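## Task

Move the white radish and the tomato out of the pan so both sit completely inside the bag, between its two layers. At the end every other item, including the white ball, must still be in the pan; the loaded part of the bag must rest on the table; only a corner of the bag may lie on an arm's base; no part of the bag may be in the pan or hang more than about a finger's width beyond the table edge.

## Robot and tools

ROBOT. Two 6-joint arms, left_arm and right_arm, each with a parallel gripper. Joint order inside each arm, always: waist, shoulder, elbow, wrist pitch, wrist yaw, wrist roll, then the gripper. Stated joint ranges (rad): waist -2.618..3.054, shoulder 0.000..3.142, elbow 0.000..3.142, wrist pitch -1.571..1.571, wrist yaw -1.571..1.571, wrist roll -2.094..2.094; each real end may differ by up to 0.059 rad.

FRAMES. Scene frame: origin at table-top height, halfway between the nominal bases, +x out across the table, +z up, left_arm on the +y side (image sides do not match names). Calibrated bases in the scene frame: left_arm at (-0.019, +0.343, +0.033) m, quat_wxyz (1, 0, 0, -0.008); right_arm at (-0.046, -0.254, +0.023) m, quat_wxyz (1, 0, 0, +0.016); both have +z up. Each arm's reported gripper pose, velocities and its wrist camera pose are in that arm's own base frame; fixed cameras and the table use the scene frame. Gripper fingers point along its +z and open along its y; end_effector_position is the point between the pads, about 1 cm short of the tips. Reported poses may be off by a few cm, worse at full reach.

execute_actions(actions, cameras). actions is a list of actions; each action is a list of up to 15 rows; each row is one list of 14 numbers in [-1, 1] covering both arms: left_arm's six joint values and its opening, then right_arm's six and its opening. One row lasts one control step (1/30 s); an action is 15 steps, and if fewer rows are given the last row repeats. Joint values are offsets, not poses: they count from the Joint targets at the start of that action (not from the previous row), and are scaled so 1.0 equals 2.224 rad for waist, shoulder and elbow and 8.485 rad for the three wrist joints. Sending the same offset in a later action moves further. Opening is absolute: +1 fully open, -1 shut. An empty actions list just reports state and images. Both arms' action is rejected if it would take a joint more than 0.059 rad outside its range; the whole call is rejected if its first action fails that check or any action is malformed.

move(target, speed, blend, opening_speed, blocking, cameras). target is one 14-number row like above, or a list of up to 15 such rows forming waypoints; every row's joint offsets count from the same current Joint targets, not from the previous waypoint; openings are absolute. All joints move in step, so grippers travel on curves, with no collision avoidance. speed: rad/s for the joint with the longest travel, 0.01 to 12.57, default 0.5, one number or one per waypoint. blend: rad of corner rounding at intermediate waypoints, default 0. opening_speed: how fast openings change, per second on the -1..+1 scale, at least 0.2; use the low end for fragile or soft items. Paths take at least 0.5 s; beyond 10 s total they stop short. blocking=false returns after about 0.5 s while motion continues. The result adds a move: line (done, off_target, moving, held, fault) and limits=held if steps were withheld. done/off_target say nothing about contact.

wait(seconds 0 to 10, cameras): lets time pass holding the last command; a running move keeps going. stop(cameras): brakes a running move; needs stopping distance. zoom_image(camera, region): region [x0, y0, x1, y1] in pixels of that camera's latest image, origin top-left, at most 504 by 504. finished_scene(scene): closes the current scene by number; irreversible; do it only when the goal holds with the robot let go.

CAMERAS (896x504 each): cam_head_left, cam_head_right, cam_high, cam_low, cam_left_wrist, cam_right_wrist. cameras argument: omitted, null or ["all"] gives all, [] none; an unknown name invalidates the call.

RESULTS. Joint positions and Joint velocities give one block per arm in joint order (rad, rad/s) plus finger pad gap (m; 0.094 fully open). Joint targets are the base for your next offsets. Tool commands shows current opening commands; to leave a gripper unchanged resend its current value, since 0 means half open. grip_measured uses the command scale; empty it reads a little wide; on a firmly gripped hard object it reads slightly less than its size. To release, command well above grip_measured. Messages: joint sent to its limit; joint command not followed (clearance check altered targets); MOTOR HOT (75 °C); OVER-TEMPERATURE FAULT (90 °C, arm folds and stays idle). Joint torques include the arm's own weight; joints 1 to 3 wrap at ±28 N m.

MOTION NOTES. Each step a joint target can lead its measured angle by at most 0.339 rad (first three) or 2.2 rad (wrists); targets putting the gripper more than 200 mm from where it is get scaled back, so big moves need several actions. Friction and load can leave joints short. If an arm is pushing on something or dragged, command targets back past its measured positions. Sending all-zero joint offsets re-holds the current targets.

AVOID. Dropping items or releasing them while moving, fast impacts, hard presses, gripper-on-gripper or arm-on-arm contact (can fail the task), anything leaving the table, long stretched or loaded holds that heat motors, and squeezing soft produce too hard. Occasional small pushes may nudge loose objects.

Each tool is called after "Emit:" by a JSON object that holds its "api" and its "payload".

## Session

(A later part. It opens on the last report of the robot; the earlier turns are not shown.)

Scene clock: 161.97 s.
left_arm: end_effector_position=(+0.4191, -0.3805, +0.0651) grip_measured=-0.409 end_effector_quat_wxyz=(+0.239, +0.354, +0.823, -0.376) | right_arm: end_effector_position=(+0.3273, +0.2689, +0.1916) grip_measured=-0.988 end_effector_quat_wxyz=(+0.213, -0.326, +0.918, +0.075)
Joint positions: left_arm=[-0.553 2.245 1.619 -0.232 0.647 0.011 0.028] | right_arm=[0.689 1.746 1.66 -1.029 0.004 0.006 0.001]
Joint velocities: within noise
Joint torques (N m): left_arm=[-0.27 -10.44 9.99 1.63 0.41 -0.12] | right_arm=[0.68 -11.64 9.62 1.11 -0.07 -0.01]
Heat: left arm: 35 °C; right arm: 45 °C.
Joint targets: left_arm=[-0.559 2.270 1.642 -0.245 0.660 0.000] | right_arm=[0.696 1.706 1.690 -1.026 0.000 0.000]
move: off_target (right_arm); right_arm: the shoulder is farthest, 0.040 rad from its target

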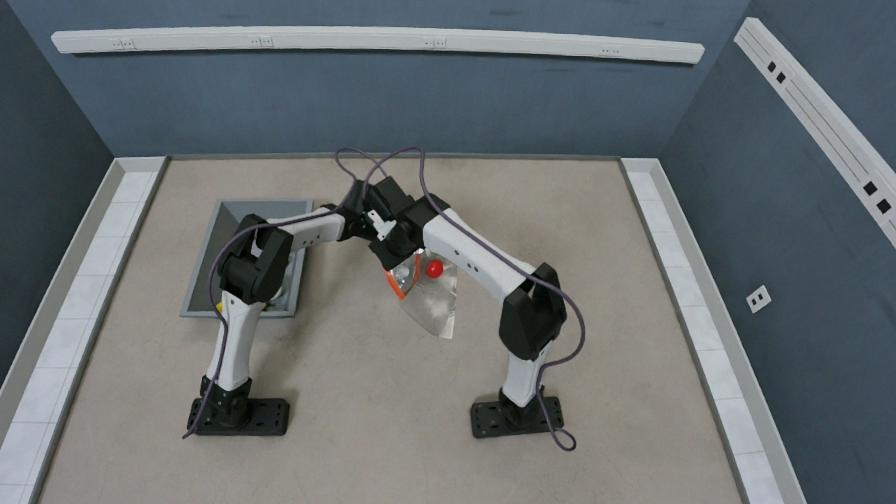

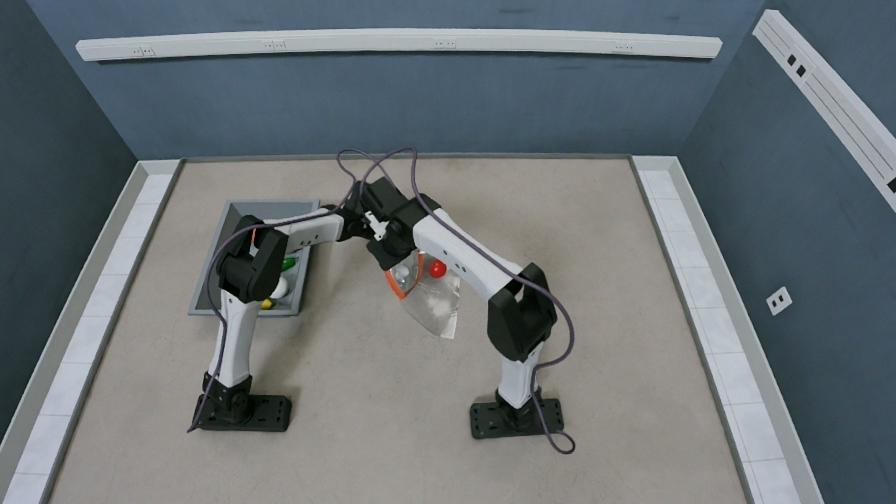

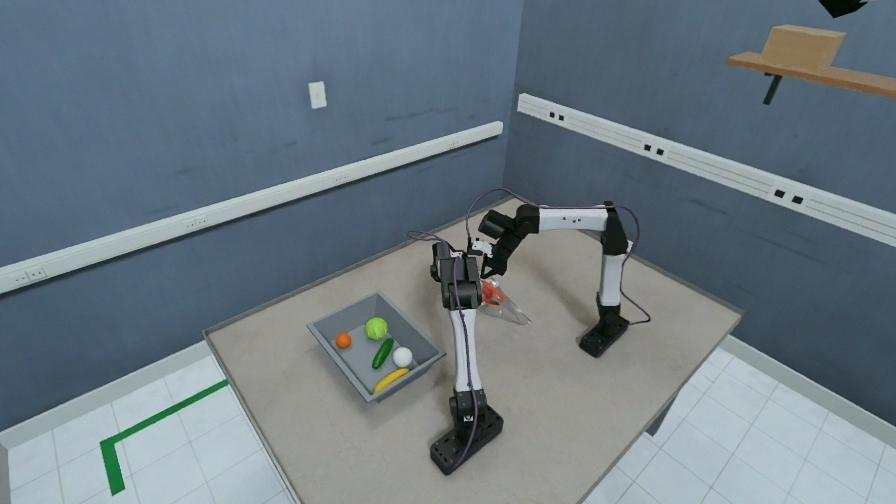

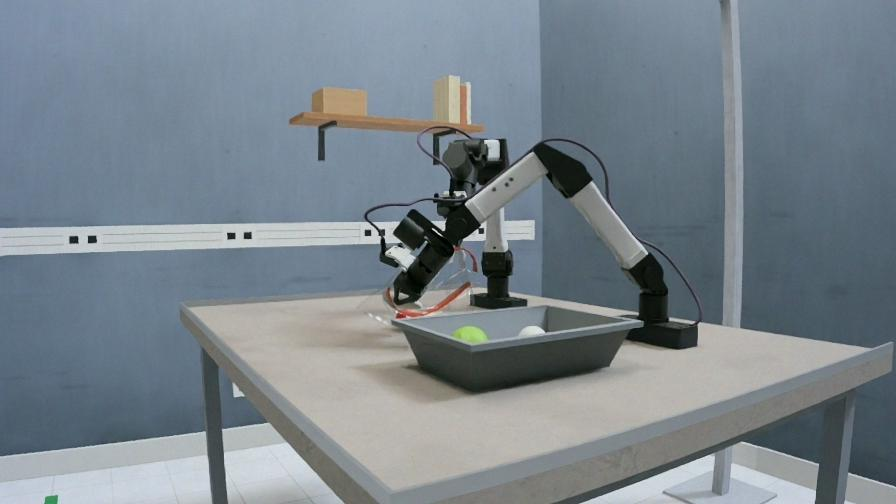

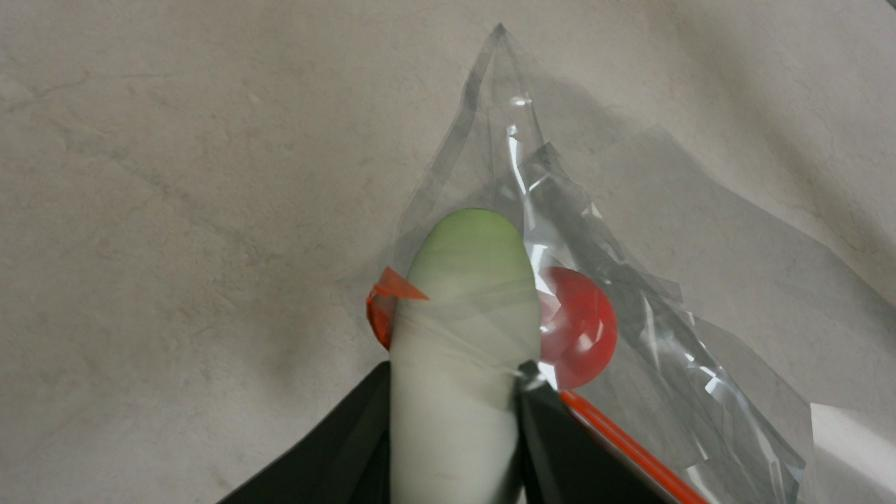

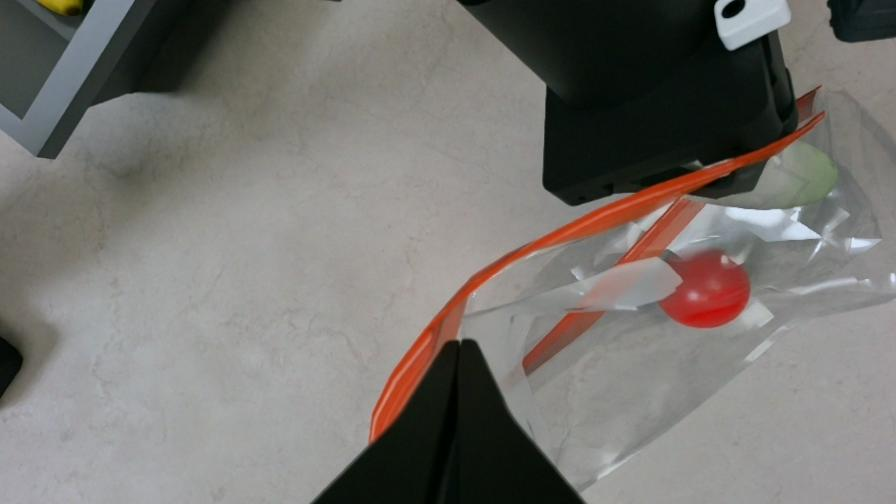

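Emit:
{"api": "move", "payload": {"target": [[0,0,0,0,0,0,-0.75,0,0.0234,0.1088,-0.023,0,0,-1]], "speed": 0.1}}

Emit:
{"api": "zoom_image", "payload": {"camera": "cam_low", "region": [360, 180, 530, 350]}}

Emit:
{"api": "zoom_image", "payload": {"camera": "cam_high", "region": [400, 200, 560, 350]}}

Scene clock: 166.03 s.
left_arm: end_effector_position=(+0.4184, -0.3811, +0.0658) grip_measured=-0.409 end_effector_quat_wxyz=(+0.238, +0.355, +0.821, -0.378) | right_arm: end_effector_position=(+0.3223, +0.2647, +0.2553) grip_measured=-0.988 end_effector_quat_wxyz=(+0.234, -0.324, +0.913, +0.083)
Joint positions: left_arm=[-0.553 2.245 1.62 -0.233 0.653 0.011 0.028] | right_arm=[0.689 1.746 1.902 -1.225 0.004 0.006 0.001]
Joint velocities: within noise
Joint torques (N m): left_arm=[-0.24 -10.5 9.91 1.64 0.35 -0.13] | right_arm=[0.66 -6.76 9.31 1.17 -0.06 -0.02]
Heat: left arm: 35 °C; right arm: 45 °C.
Joint targets: left_arm=[-0.559 2.270 1.642 -0.245 0.660 0.000] | right_arm=[0.696 1.758 1.933 -1.221 0.000 0.000]
move: done

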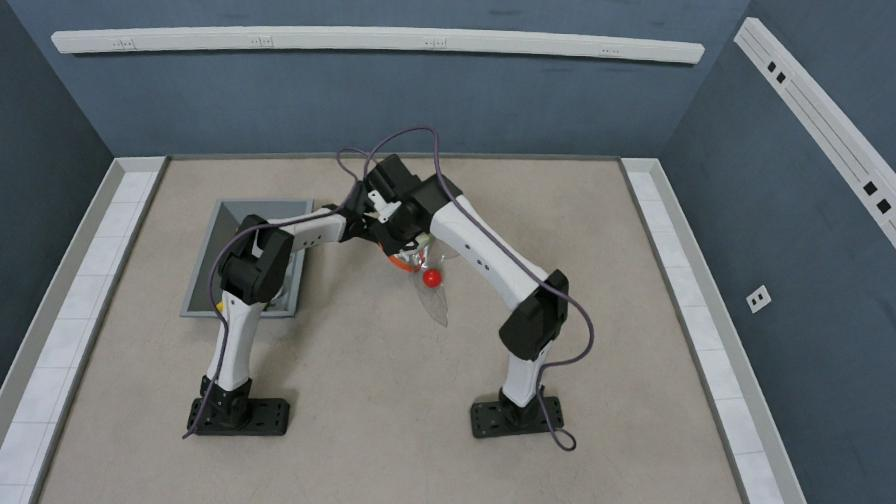

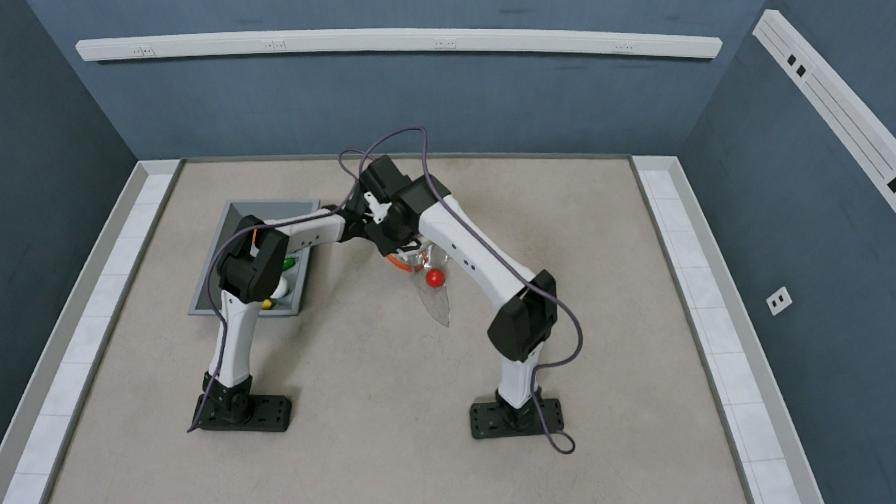

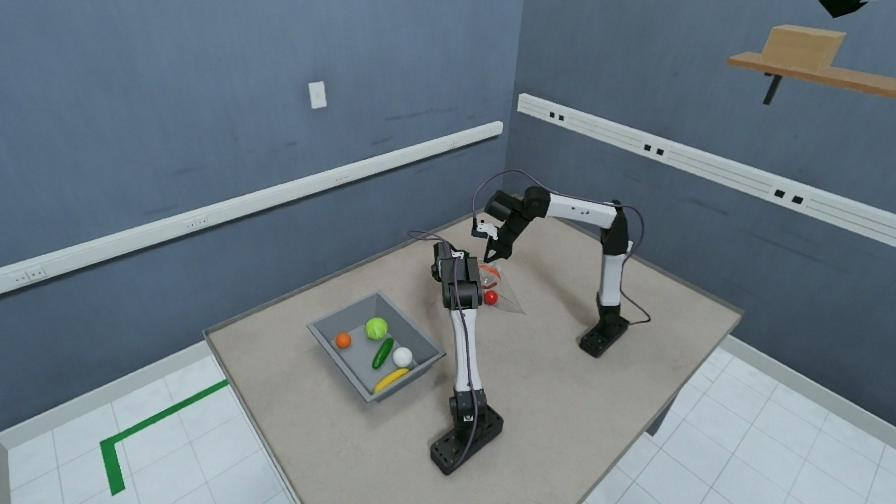

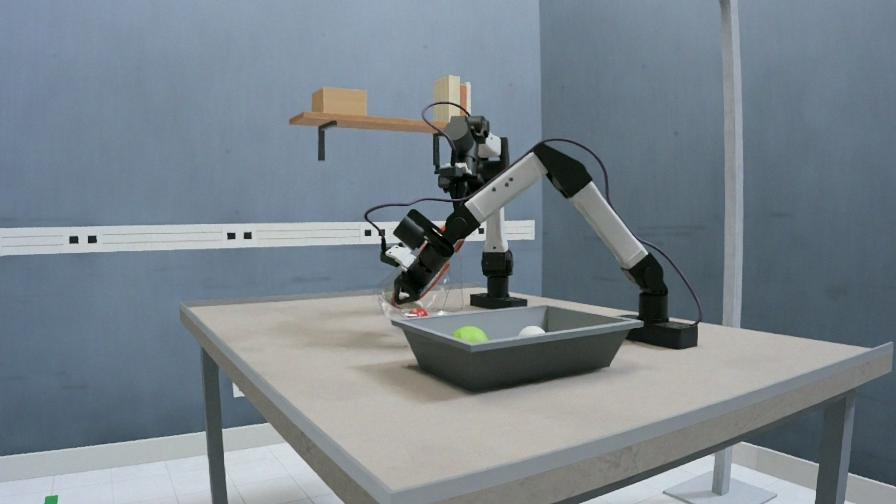

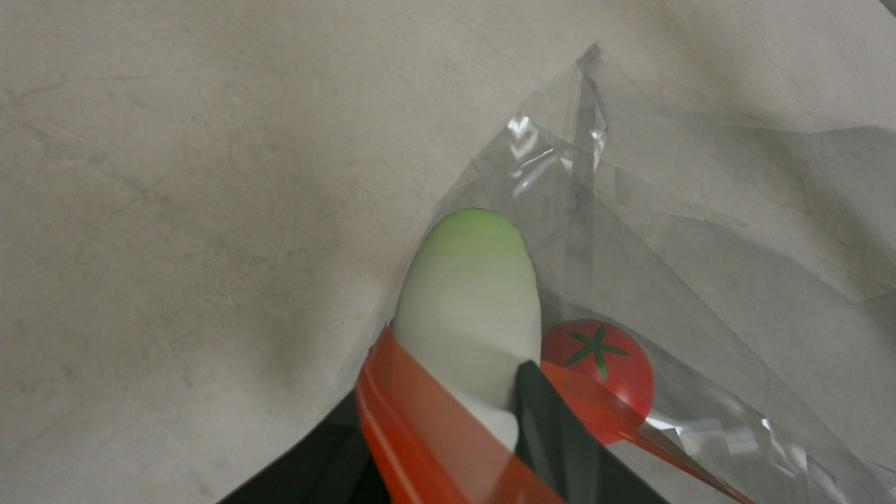

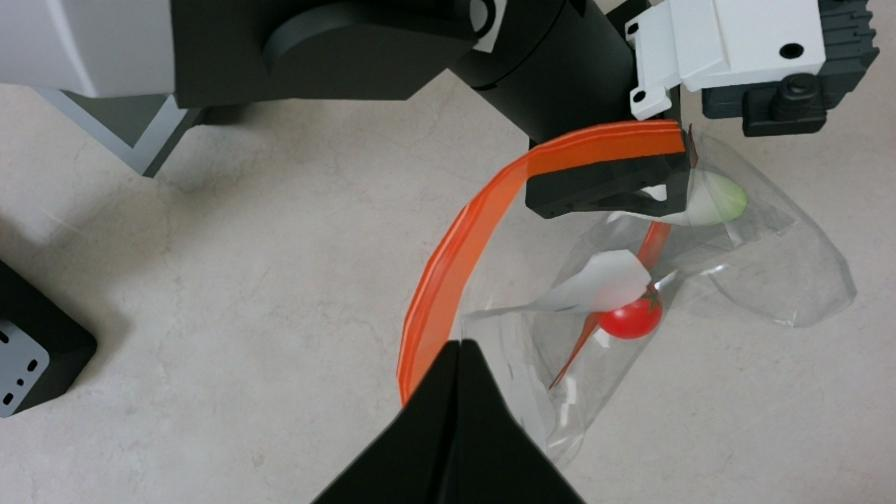

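Scaled by 2.965 from the camera's 896x504 image, which has a finer 1280x720 frame.

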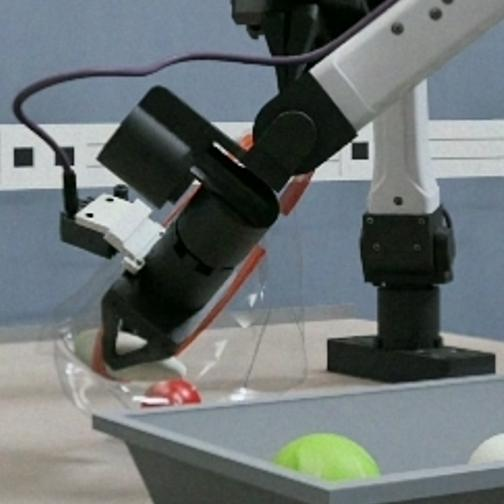

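Scaled by 3.150 from the camera's 896x504 image, which has a finer 1280x720 frame.

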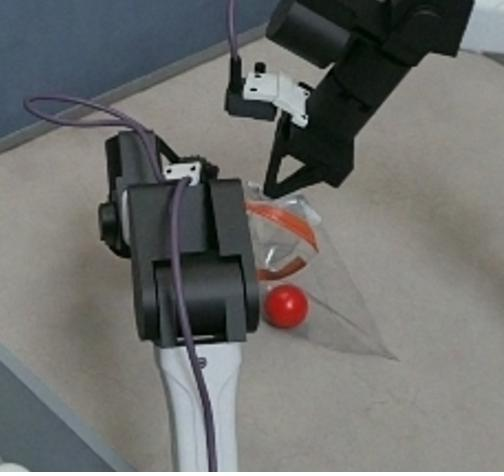

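Emit:
{"api": "move", "payload": {"target": [[0.027,-0.107,-0.1709,0.0346,-0.013,0,-0.75,0,0,0,0,0,0,-1],[0.0719,-0.2286,-0.3035,0.0342,-0.013,0,-0.75,0,0,0,0,0,0,-1]], "speed": 0.2}}

Emit:
{"api": "zoom_image", "payload": {"camera": "cam_low", "region": [360, 180, 530, 350]}}

Scene clock: 171.03 s.
left_arm: end_effector_position=(+0.3745, -0.2613, +0.0831) grip_measured=-0.409 end_effector_quat_wxyz=(+0.318, +0.290, +0.842, -0.326) | right_arm: end_effector_position=(+0.3219, +0.2644, +0.2551) grip_measured=-0.988 end_effector_quat_wxyz=(+0.233, -0.324, +0.913, +0.082)
Joint positions: left_arm=[-0.406 1.789 0.979 0.042 0.567 0.011 0.028] | right_arm=[0.689 1.746 1.902 -1.227 0.004 0.006 0.001]
Joint velocities: within noise
Joint torques (N m): left_arm=[0.69 -10.51 6.12 1.96 0.09 -0.12] | right_arm=[0.68 -6.78 9.29 1.2 -0.07 -0.02]
Heat: left arm: 37 °C; right arm: 44 °C.
Joint targets: left_arm=[-0.399 1.762 0.967 0.046 0.550 0.000] | right_arm=[0.696 1.758 1.933 -1.221 0.000 0.000]
move: done

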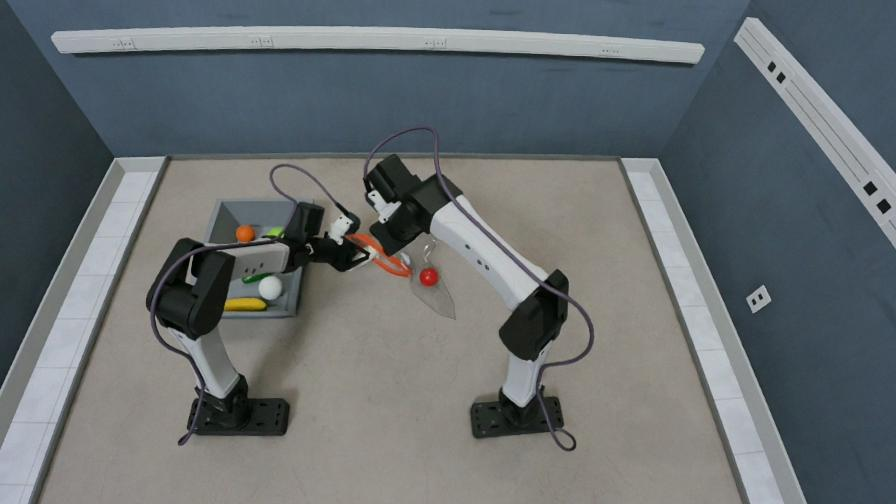

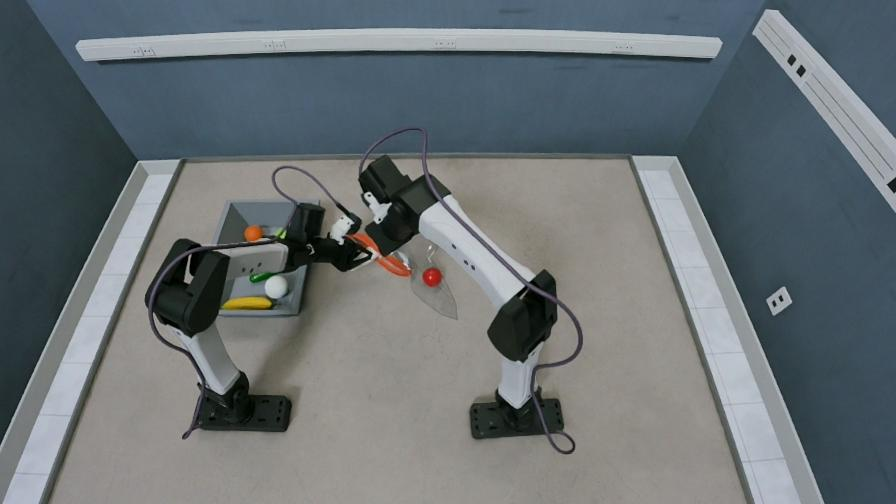

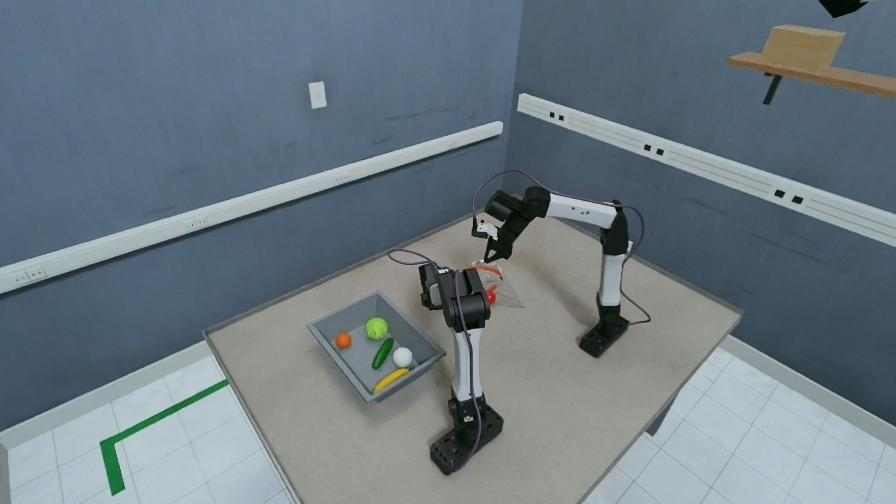

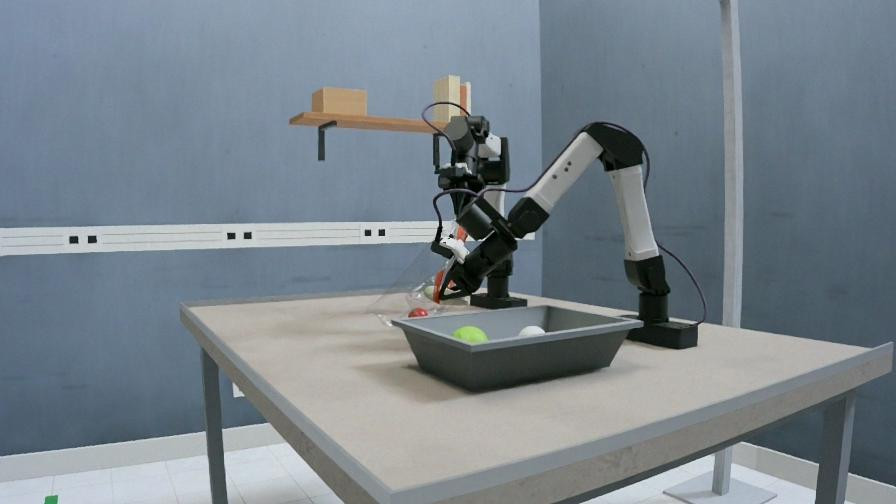

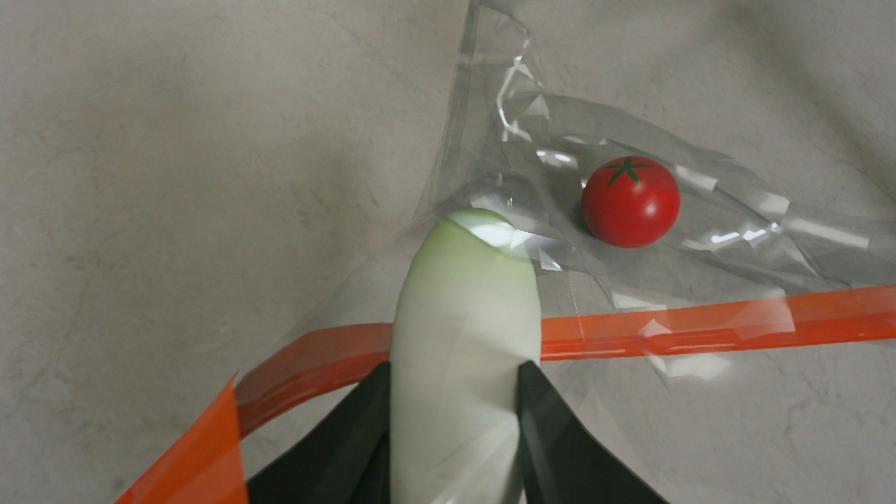

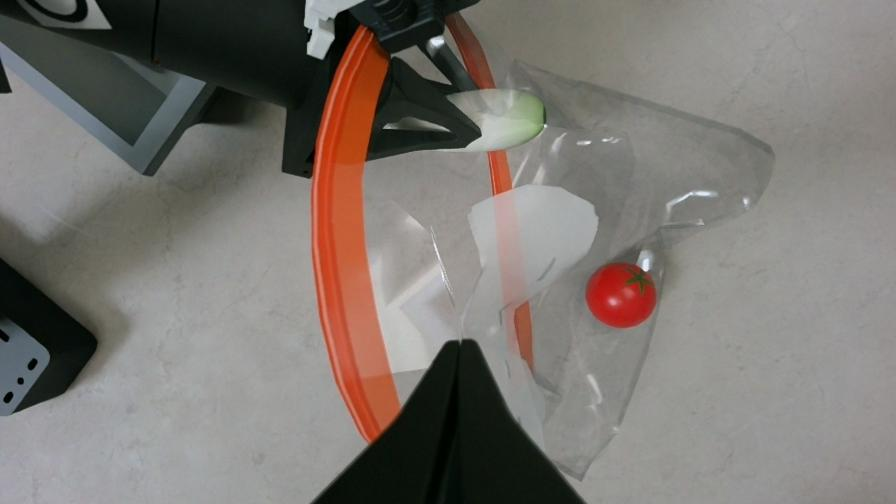

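Scaled by 2.965 from the camera's 896x504 image, which has a finer 1280x720 frame.

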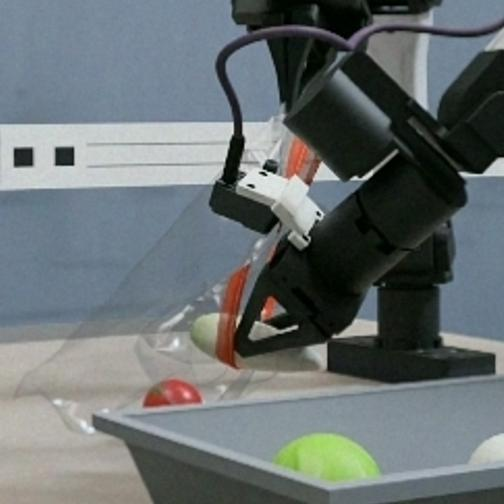

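Emit:
{"api": "move", "payload": {"target": [[-0.0285,0.07,0.2086,-0.0623,0.013,0,-0.75,0,0,0,0,0,0,-1],[-0.085,0.1594,0.2925,-0.0598,0.013,0,-0.75,0,0,0,0,0,0,-1]], "speed": 0.15}}

Emit:
{"api": "zoom_image", "payload": {"camera": "cam_low", "region": [360, 180, 530, 350]}}

Emit:
{"api": "zoom_image", "payload": {"camera": "cam_high", "region": [400, 200, 560, 350]}}

Scene clock: 177.27 s.
left_arm: end_effector_position=(+0.3733, -0.3708, +0.1031) grip_measured=-0.409 end_effector_quat_wxyz=(+0.185, +0.356, +0.838, -0.370) | right_arm: end_effector_position=(+0.3219, +0.2644, +0.2551) grip_measured=-0.988 end_effector_quat_wxyz=(+0.233, -0.324, +0.913, +0.082)
Joint positions: left_arm=[-0.584 2.095 1.593 -0.465 0.646 0.011 0.028] | right_arm=[0.689 1.746 1.902 -1.227 0.004 0.006 0.001]
Joint velocities: within noise
Joint torques (N m): left_arm=[-0.16 -9.74 10.22 1.64 0.45 -0.12] | right_arm=[0.66 -6.75 9.31 1.2 -0.07 -0.01]
Heat: left arm: 36 °C; right arm: 43 °C.
Joint targets: left_arm=[-0.588 2.116 1.618 -0.462 0.660 0.000] | right_arm=[0.696 1.758 1.933 -1.221 0.000 0.000]
move: done

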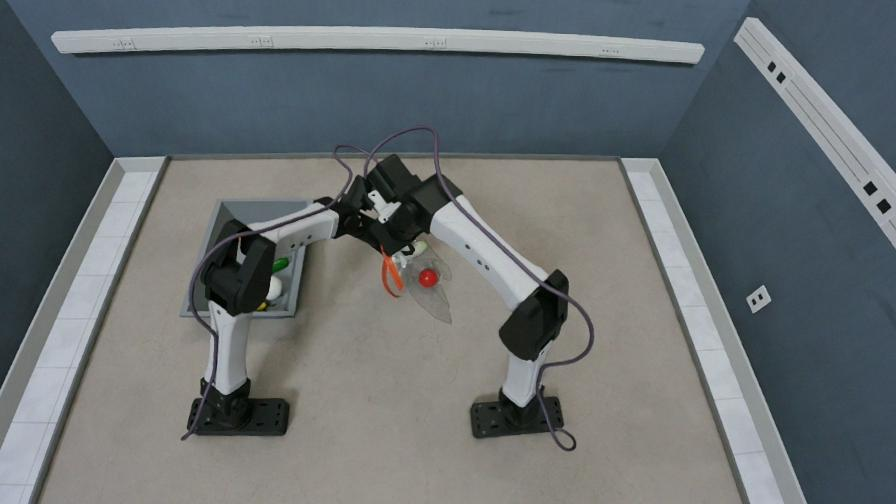

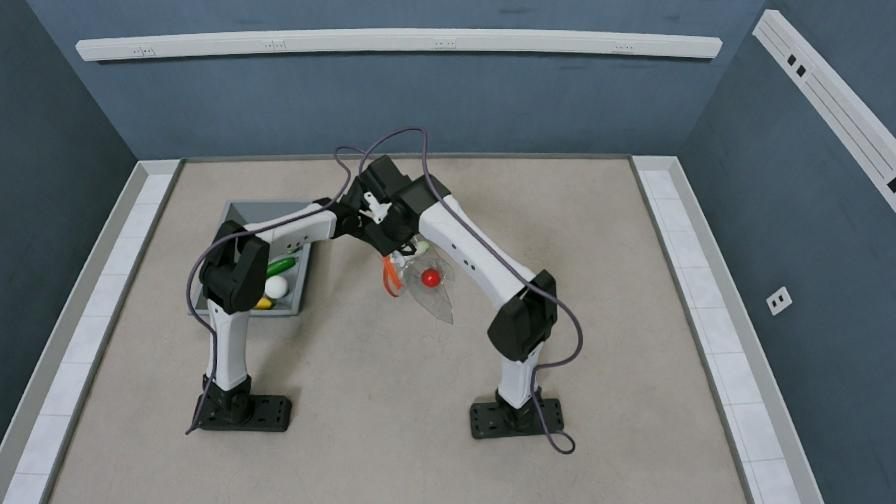

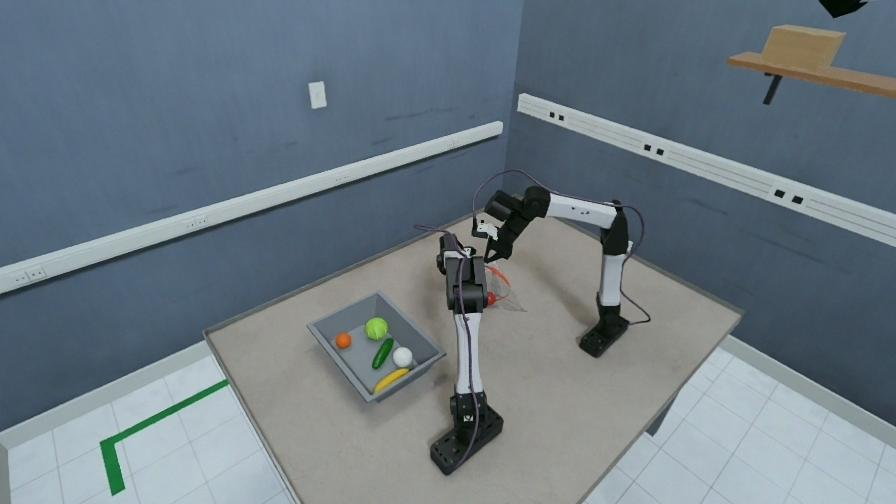

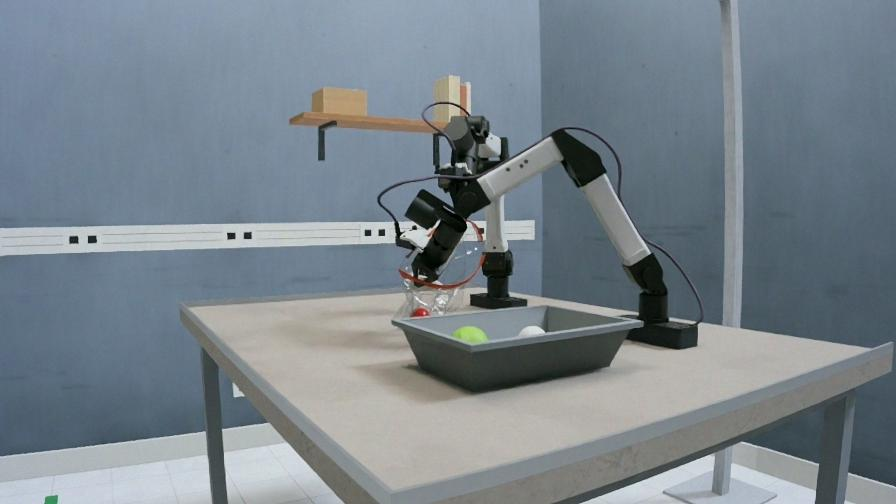

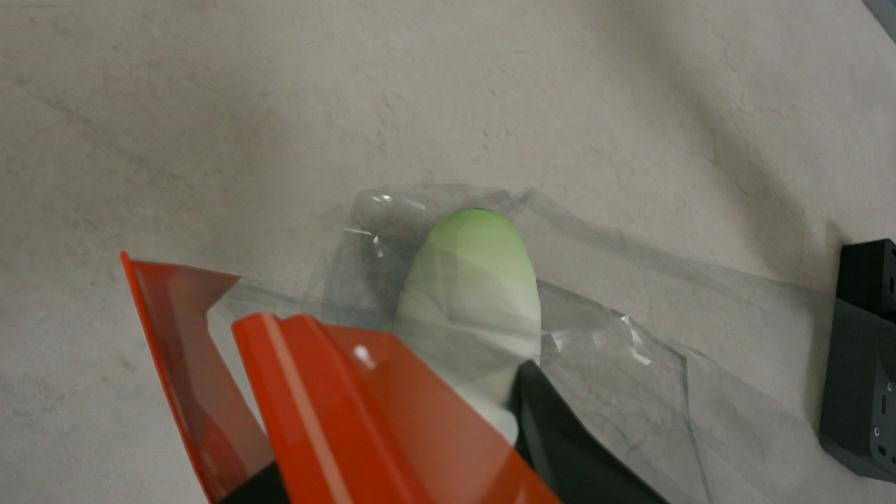

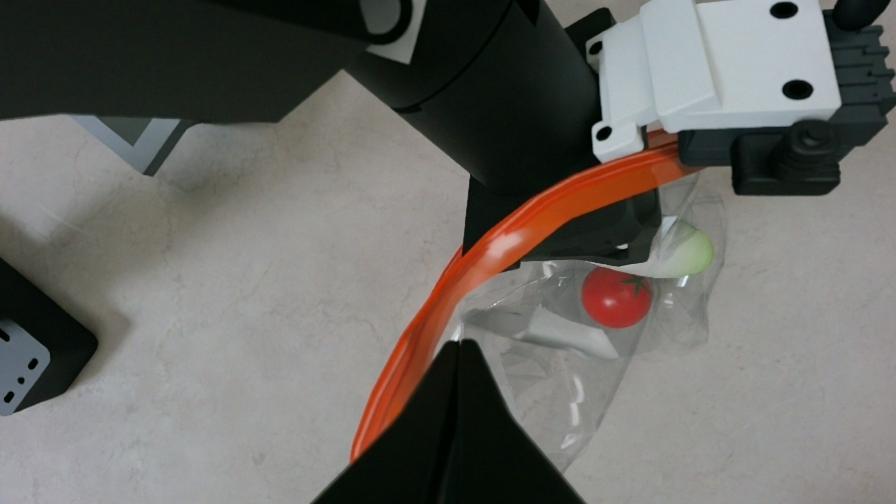

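Scaled by 2.965 from the camera's 896x504 image, which has a finer 1280x720 frame.

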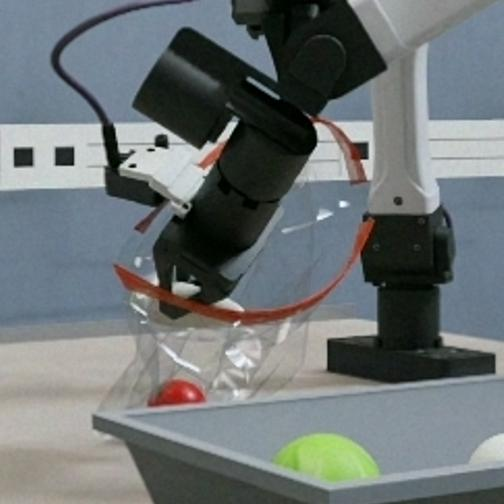

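Scaled by 3.150 from the camera's 896x504 image, which has a finer 1280x720 frame.

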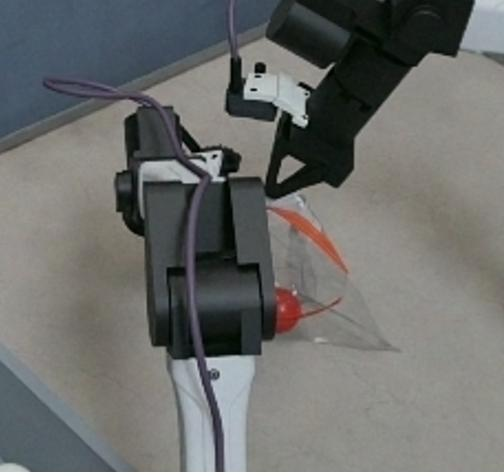

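Emit:
{"api": "move", "payload": {"target": [[-0.0103,0.0589,0.0292,-0.0028,0,0,-0.75,0,0,0,0,0,0,-1]], "speed": 0.1, "cameras": ["cam_left_wrist","cam_low","cam_right_wrist","cam_high"]}}

Emit:
{"api": "zoom_image", "payload": {"camera": "cam_low", "region": [360, 180, 530, 350]}}

Scene clock: 179.33 s.
left_arm: end_effector_position=(+0.3745, -0.3849, +0.0612) grip_measured=-0.409 end_effector_quat_wxyz=(+0.149, +0.357, +0.846, -0.367) | right_arm: end_effector_position=(+0.3219, +0.2644, +0.2551) grip_measured=-0.988 end_effector_quat_wxyz=(+0.233, -0.324, +0.913, +0.082)
Joint positions: left_arm=[-0.605 2.224 1.659 -0.472 0.648 0.011 0.028] | right_arm=[0.689 1.746 1.902 -1.227 0.004 0.006 0.001]
Joint velocities: within noise
Joint torques (N m): left_arm=[-0.29 -10.3 9.8 1.35 0.45 -0.11] | right_arm=[0.68 -6.76 9.31 1.19 -0.07 -0.01]
Heat: left arm: 36 °C; right arm: 43 °C.
Joint targets: left_arm=[-0.611 2.247 1.683 -0.485 0.660 0.000] | right_arm=[0.696 1.758 1.933 -1.221 0.000 0.000]
move: done
Images, in order (width x height): cam_high 896x504, cam_low 896x504, cam_left_wrist 896x504, cam_right_wrist 896x504.

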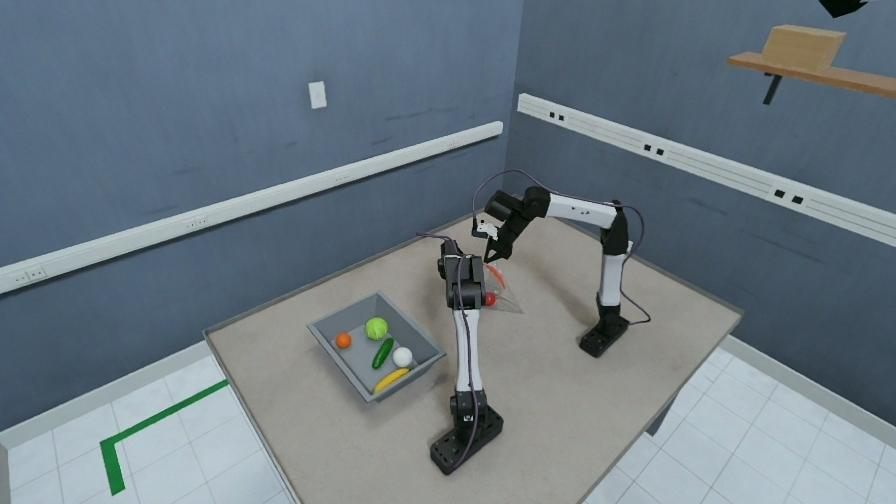

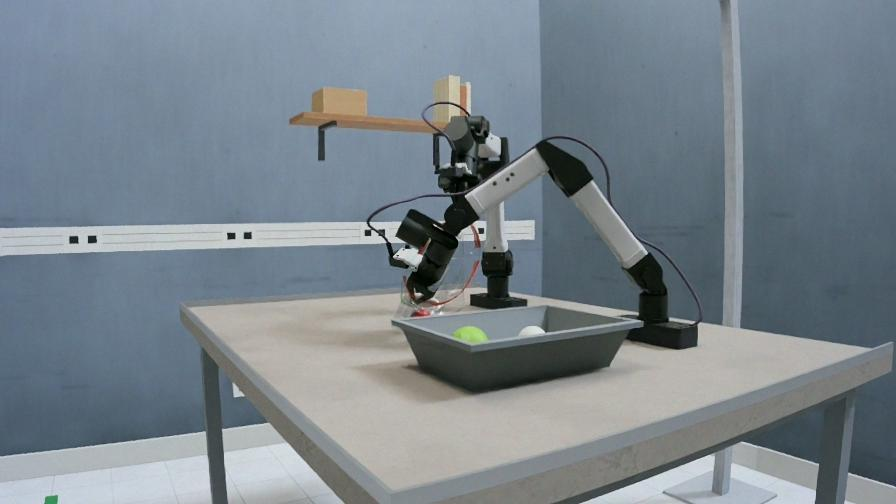

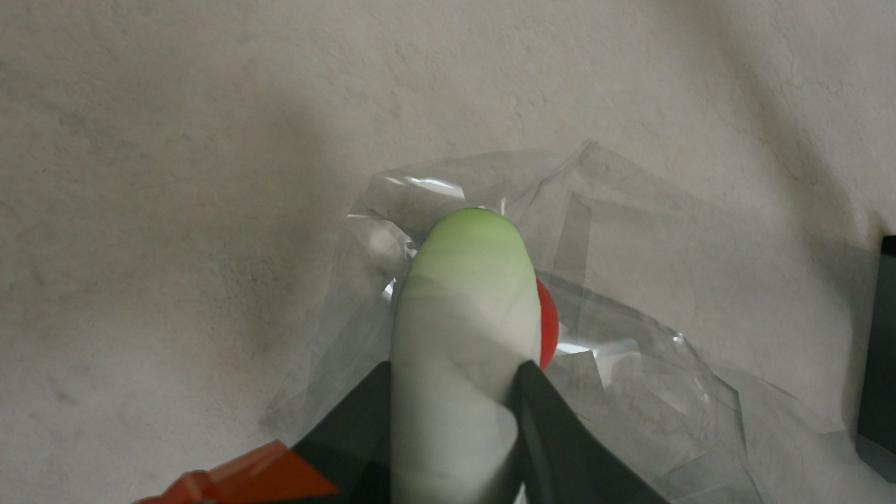

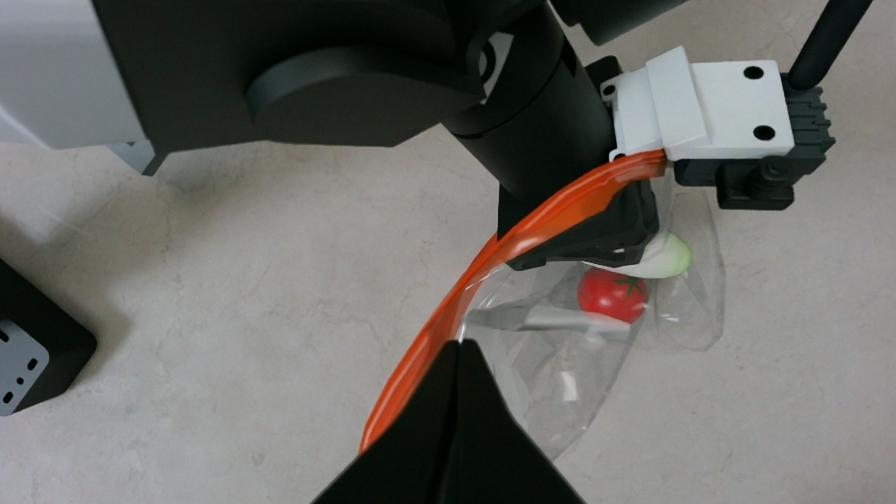

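Scaled by 2.965 from the camera's 896x504 image, which has a finer 1280x720 frame.

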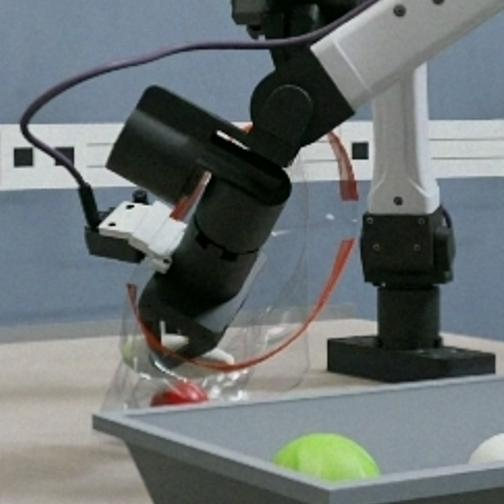

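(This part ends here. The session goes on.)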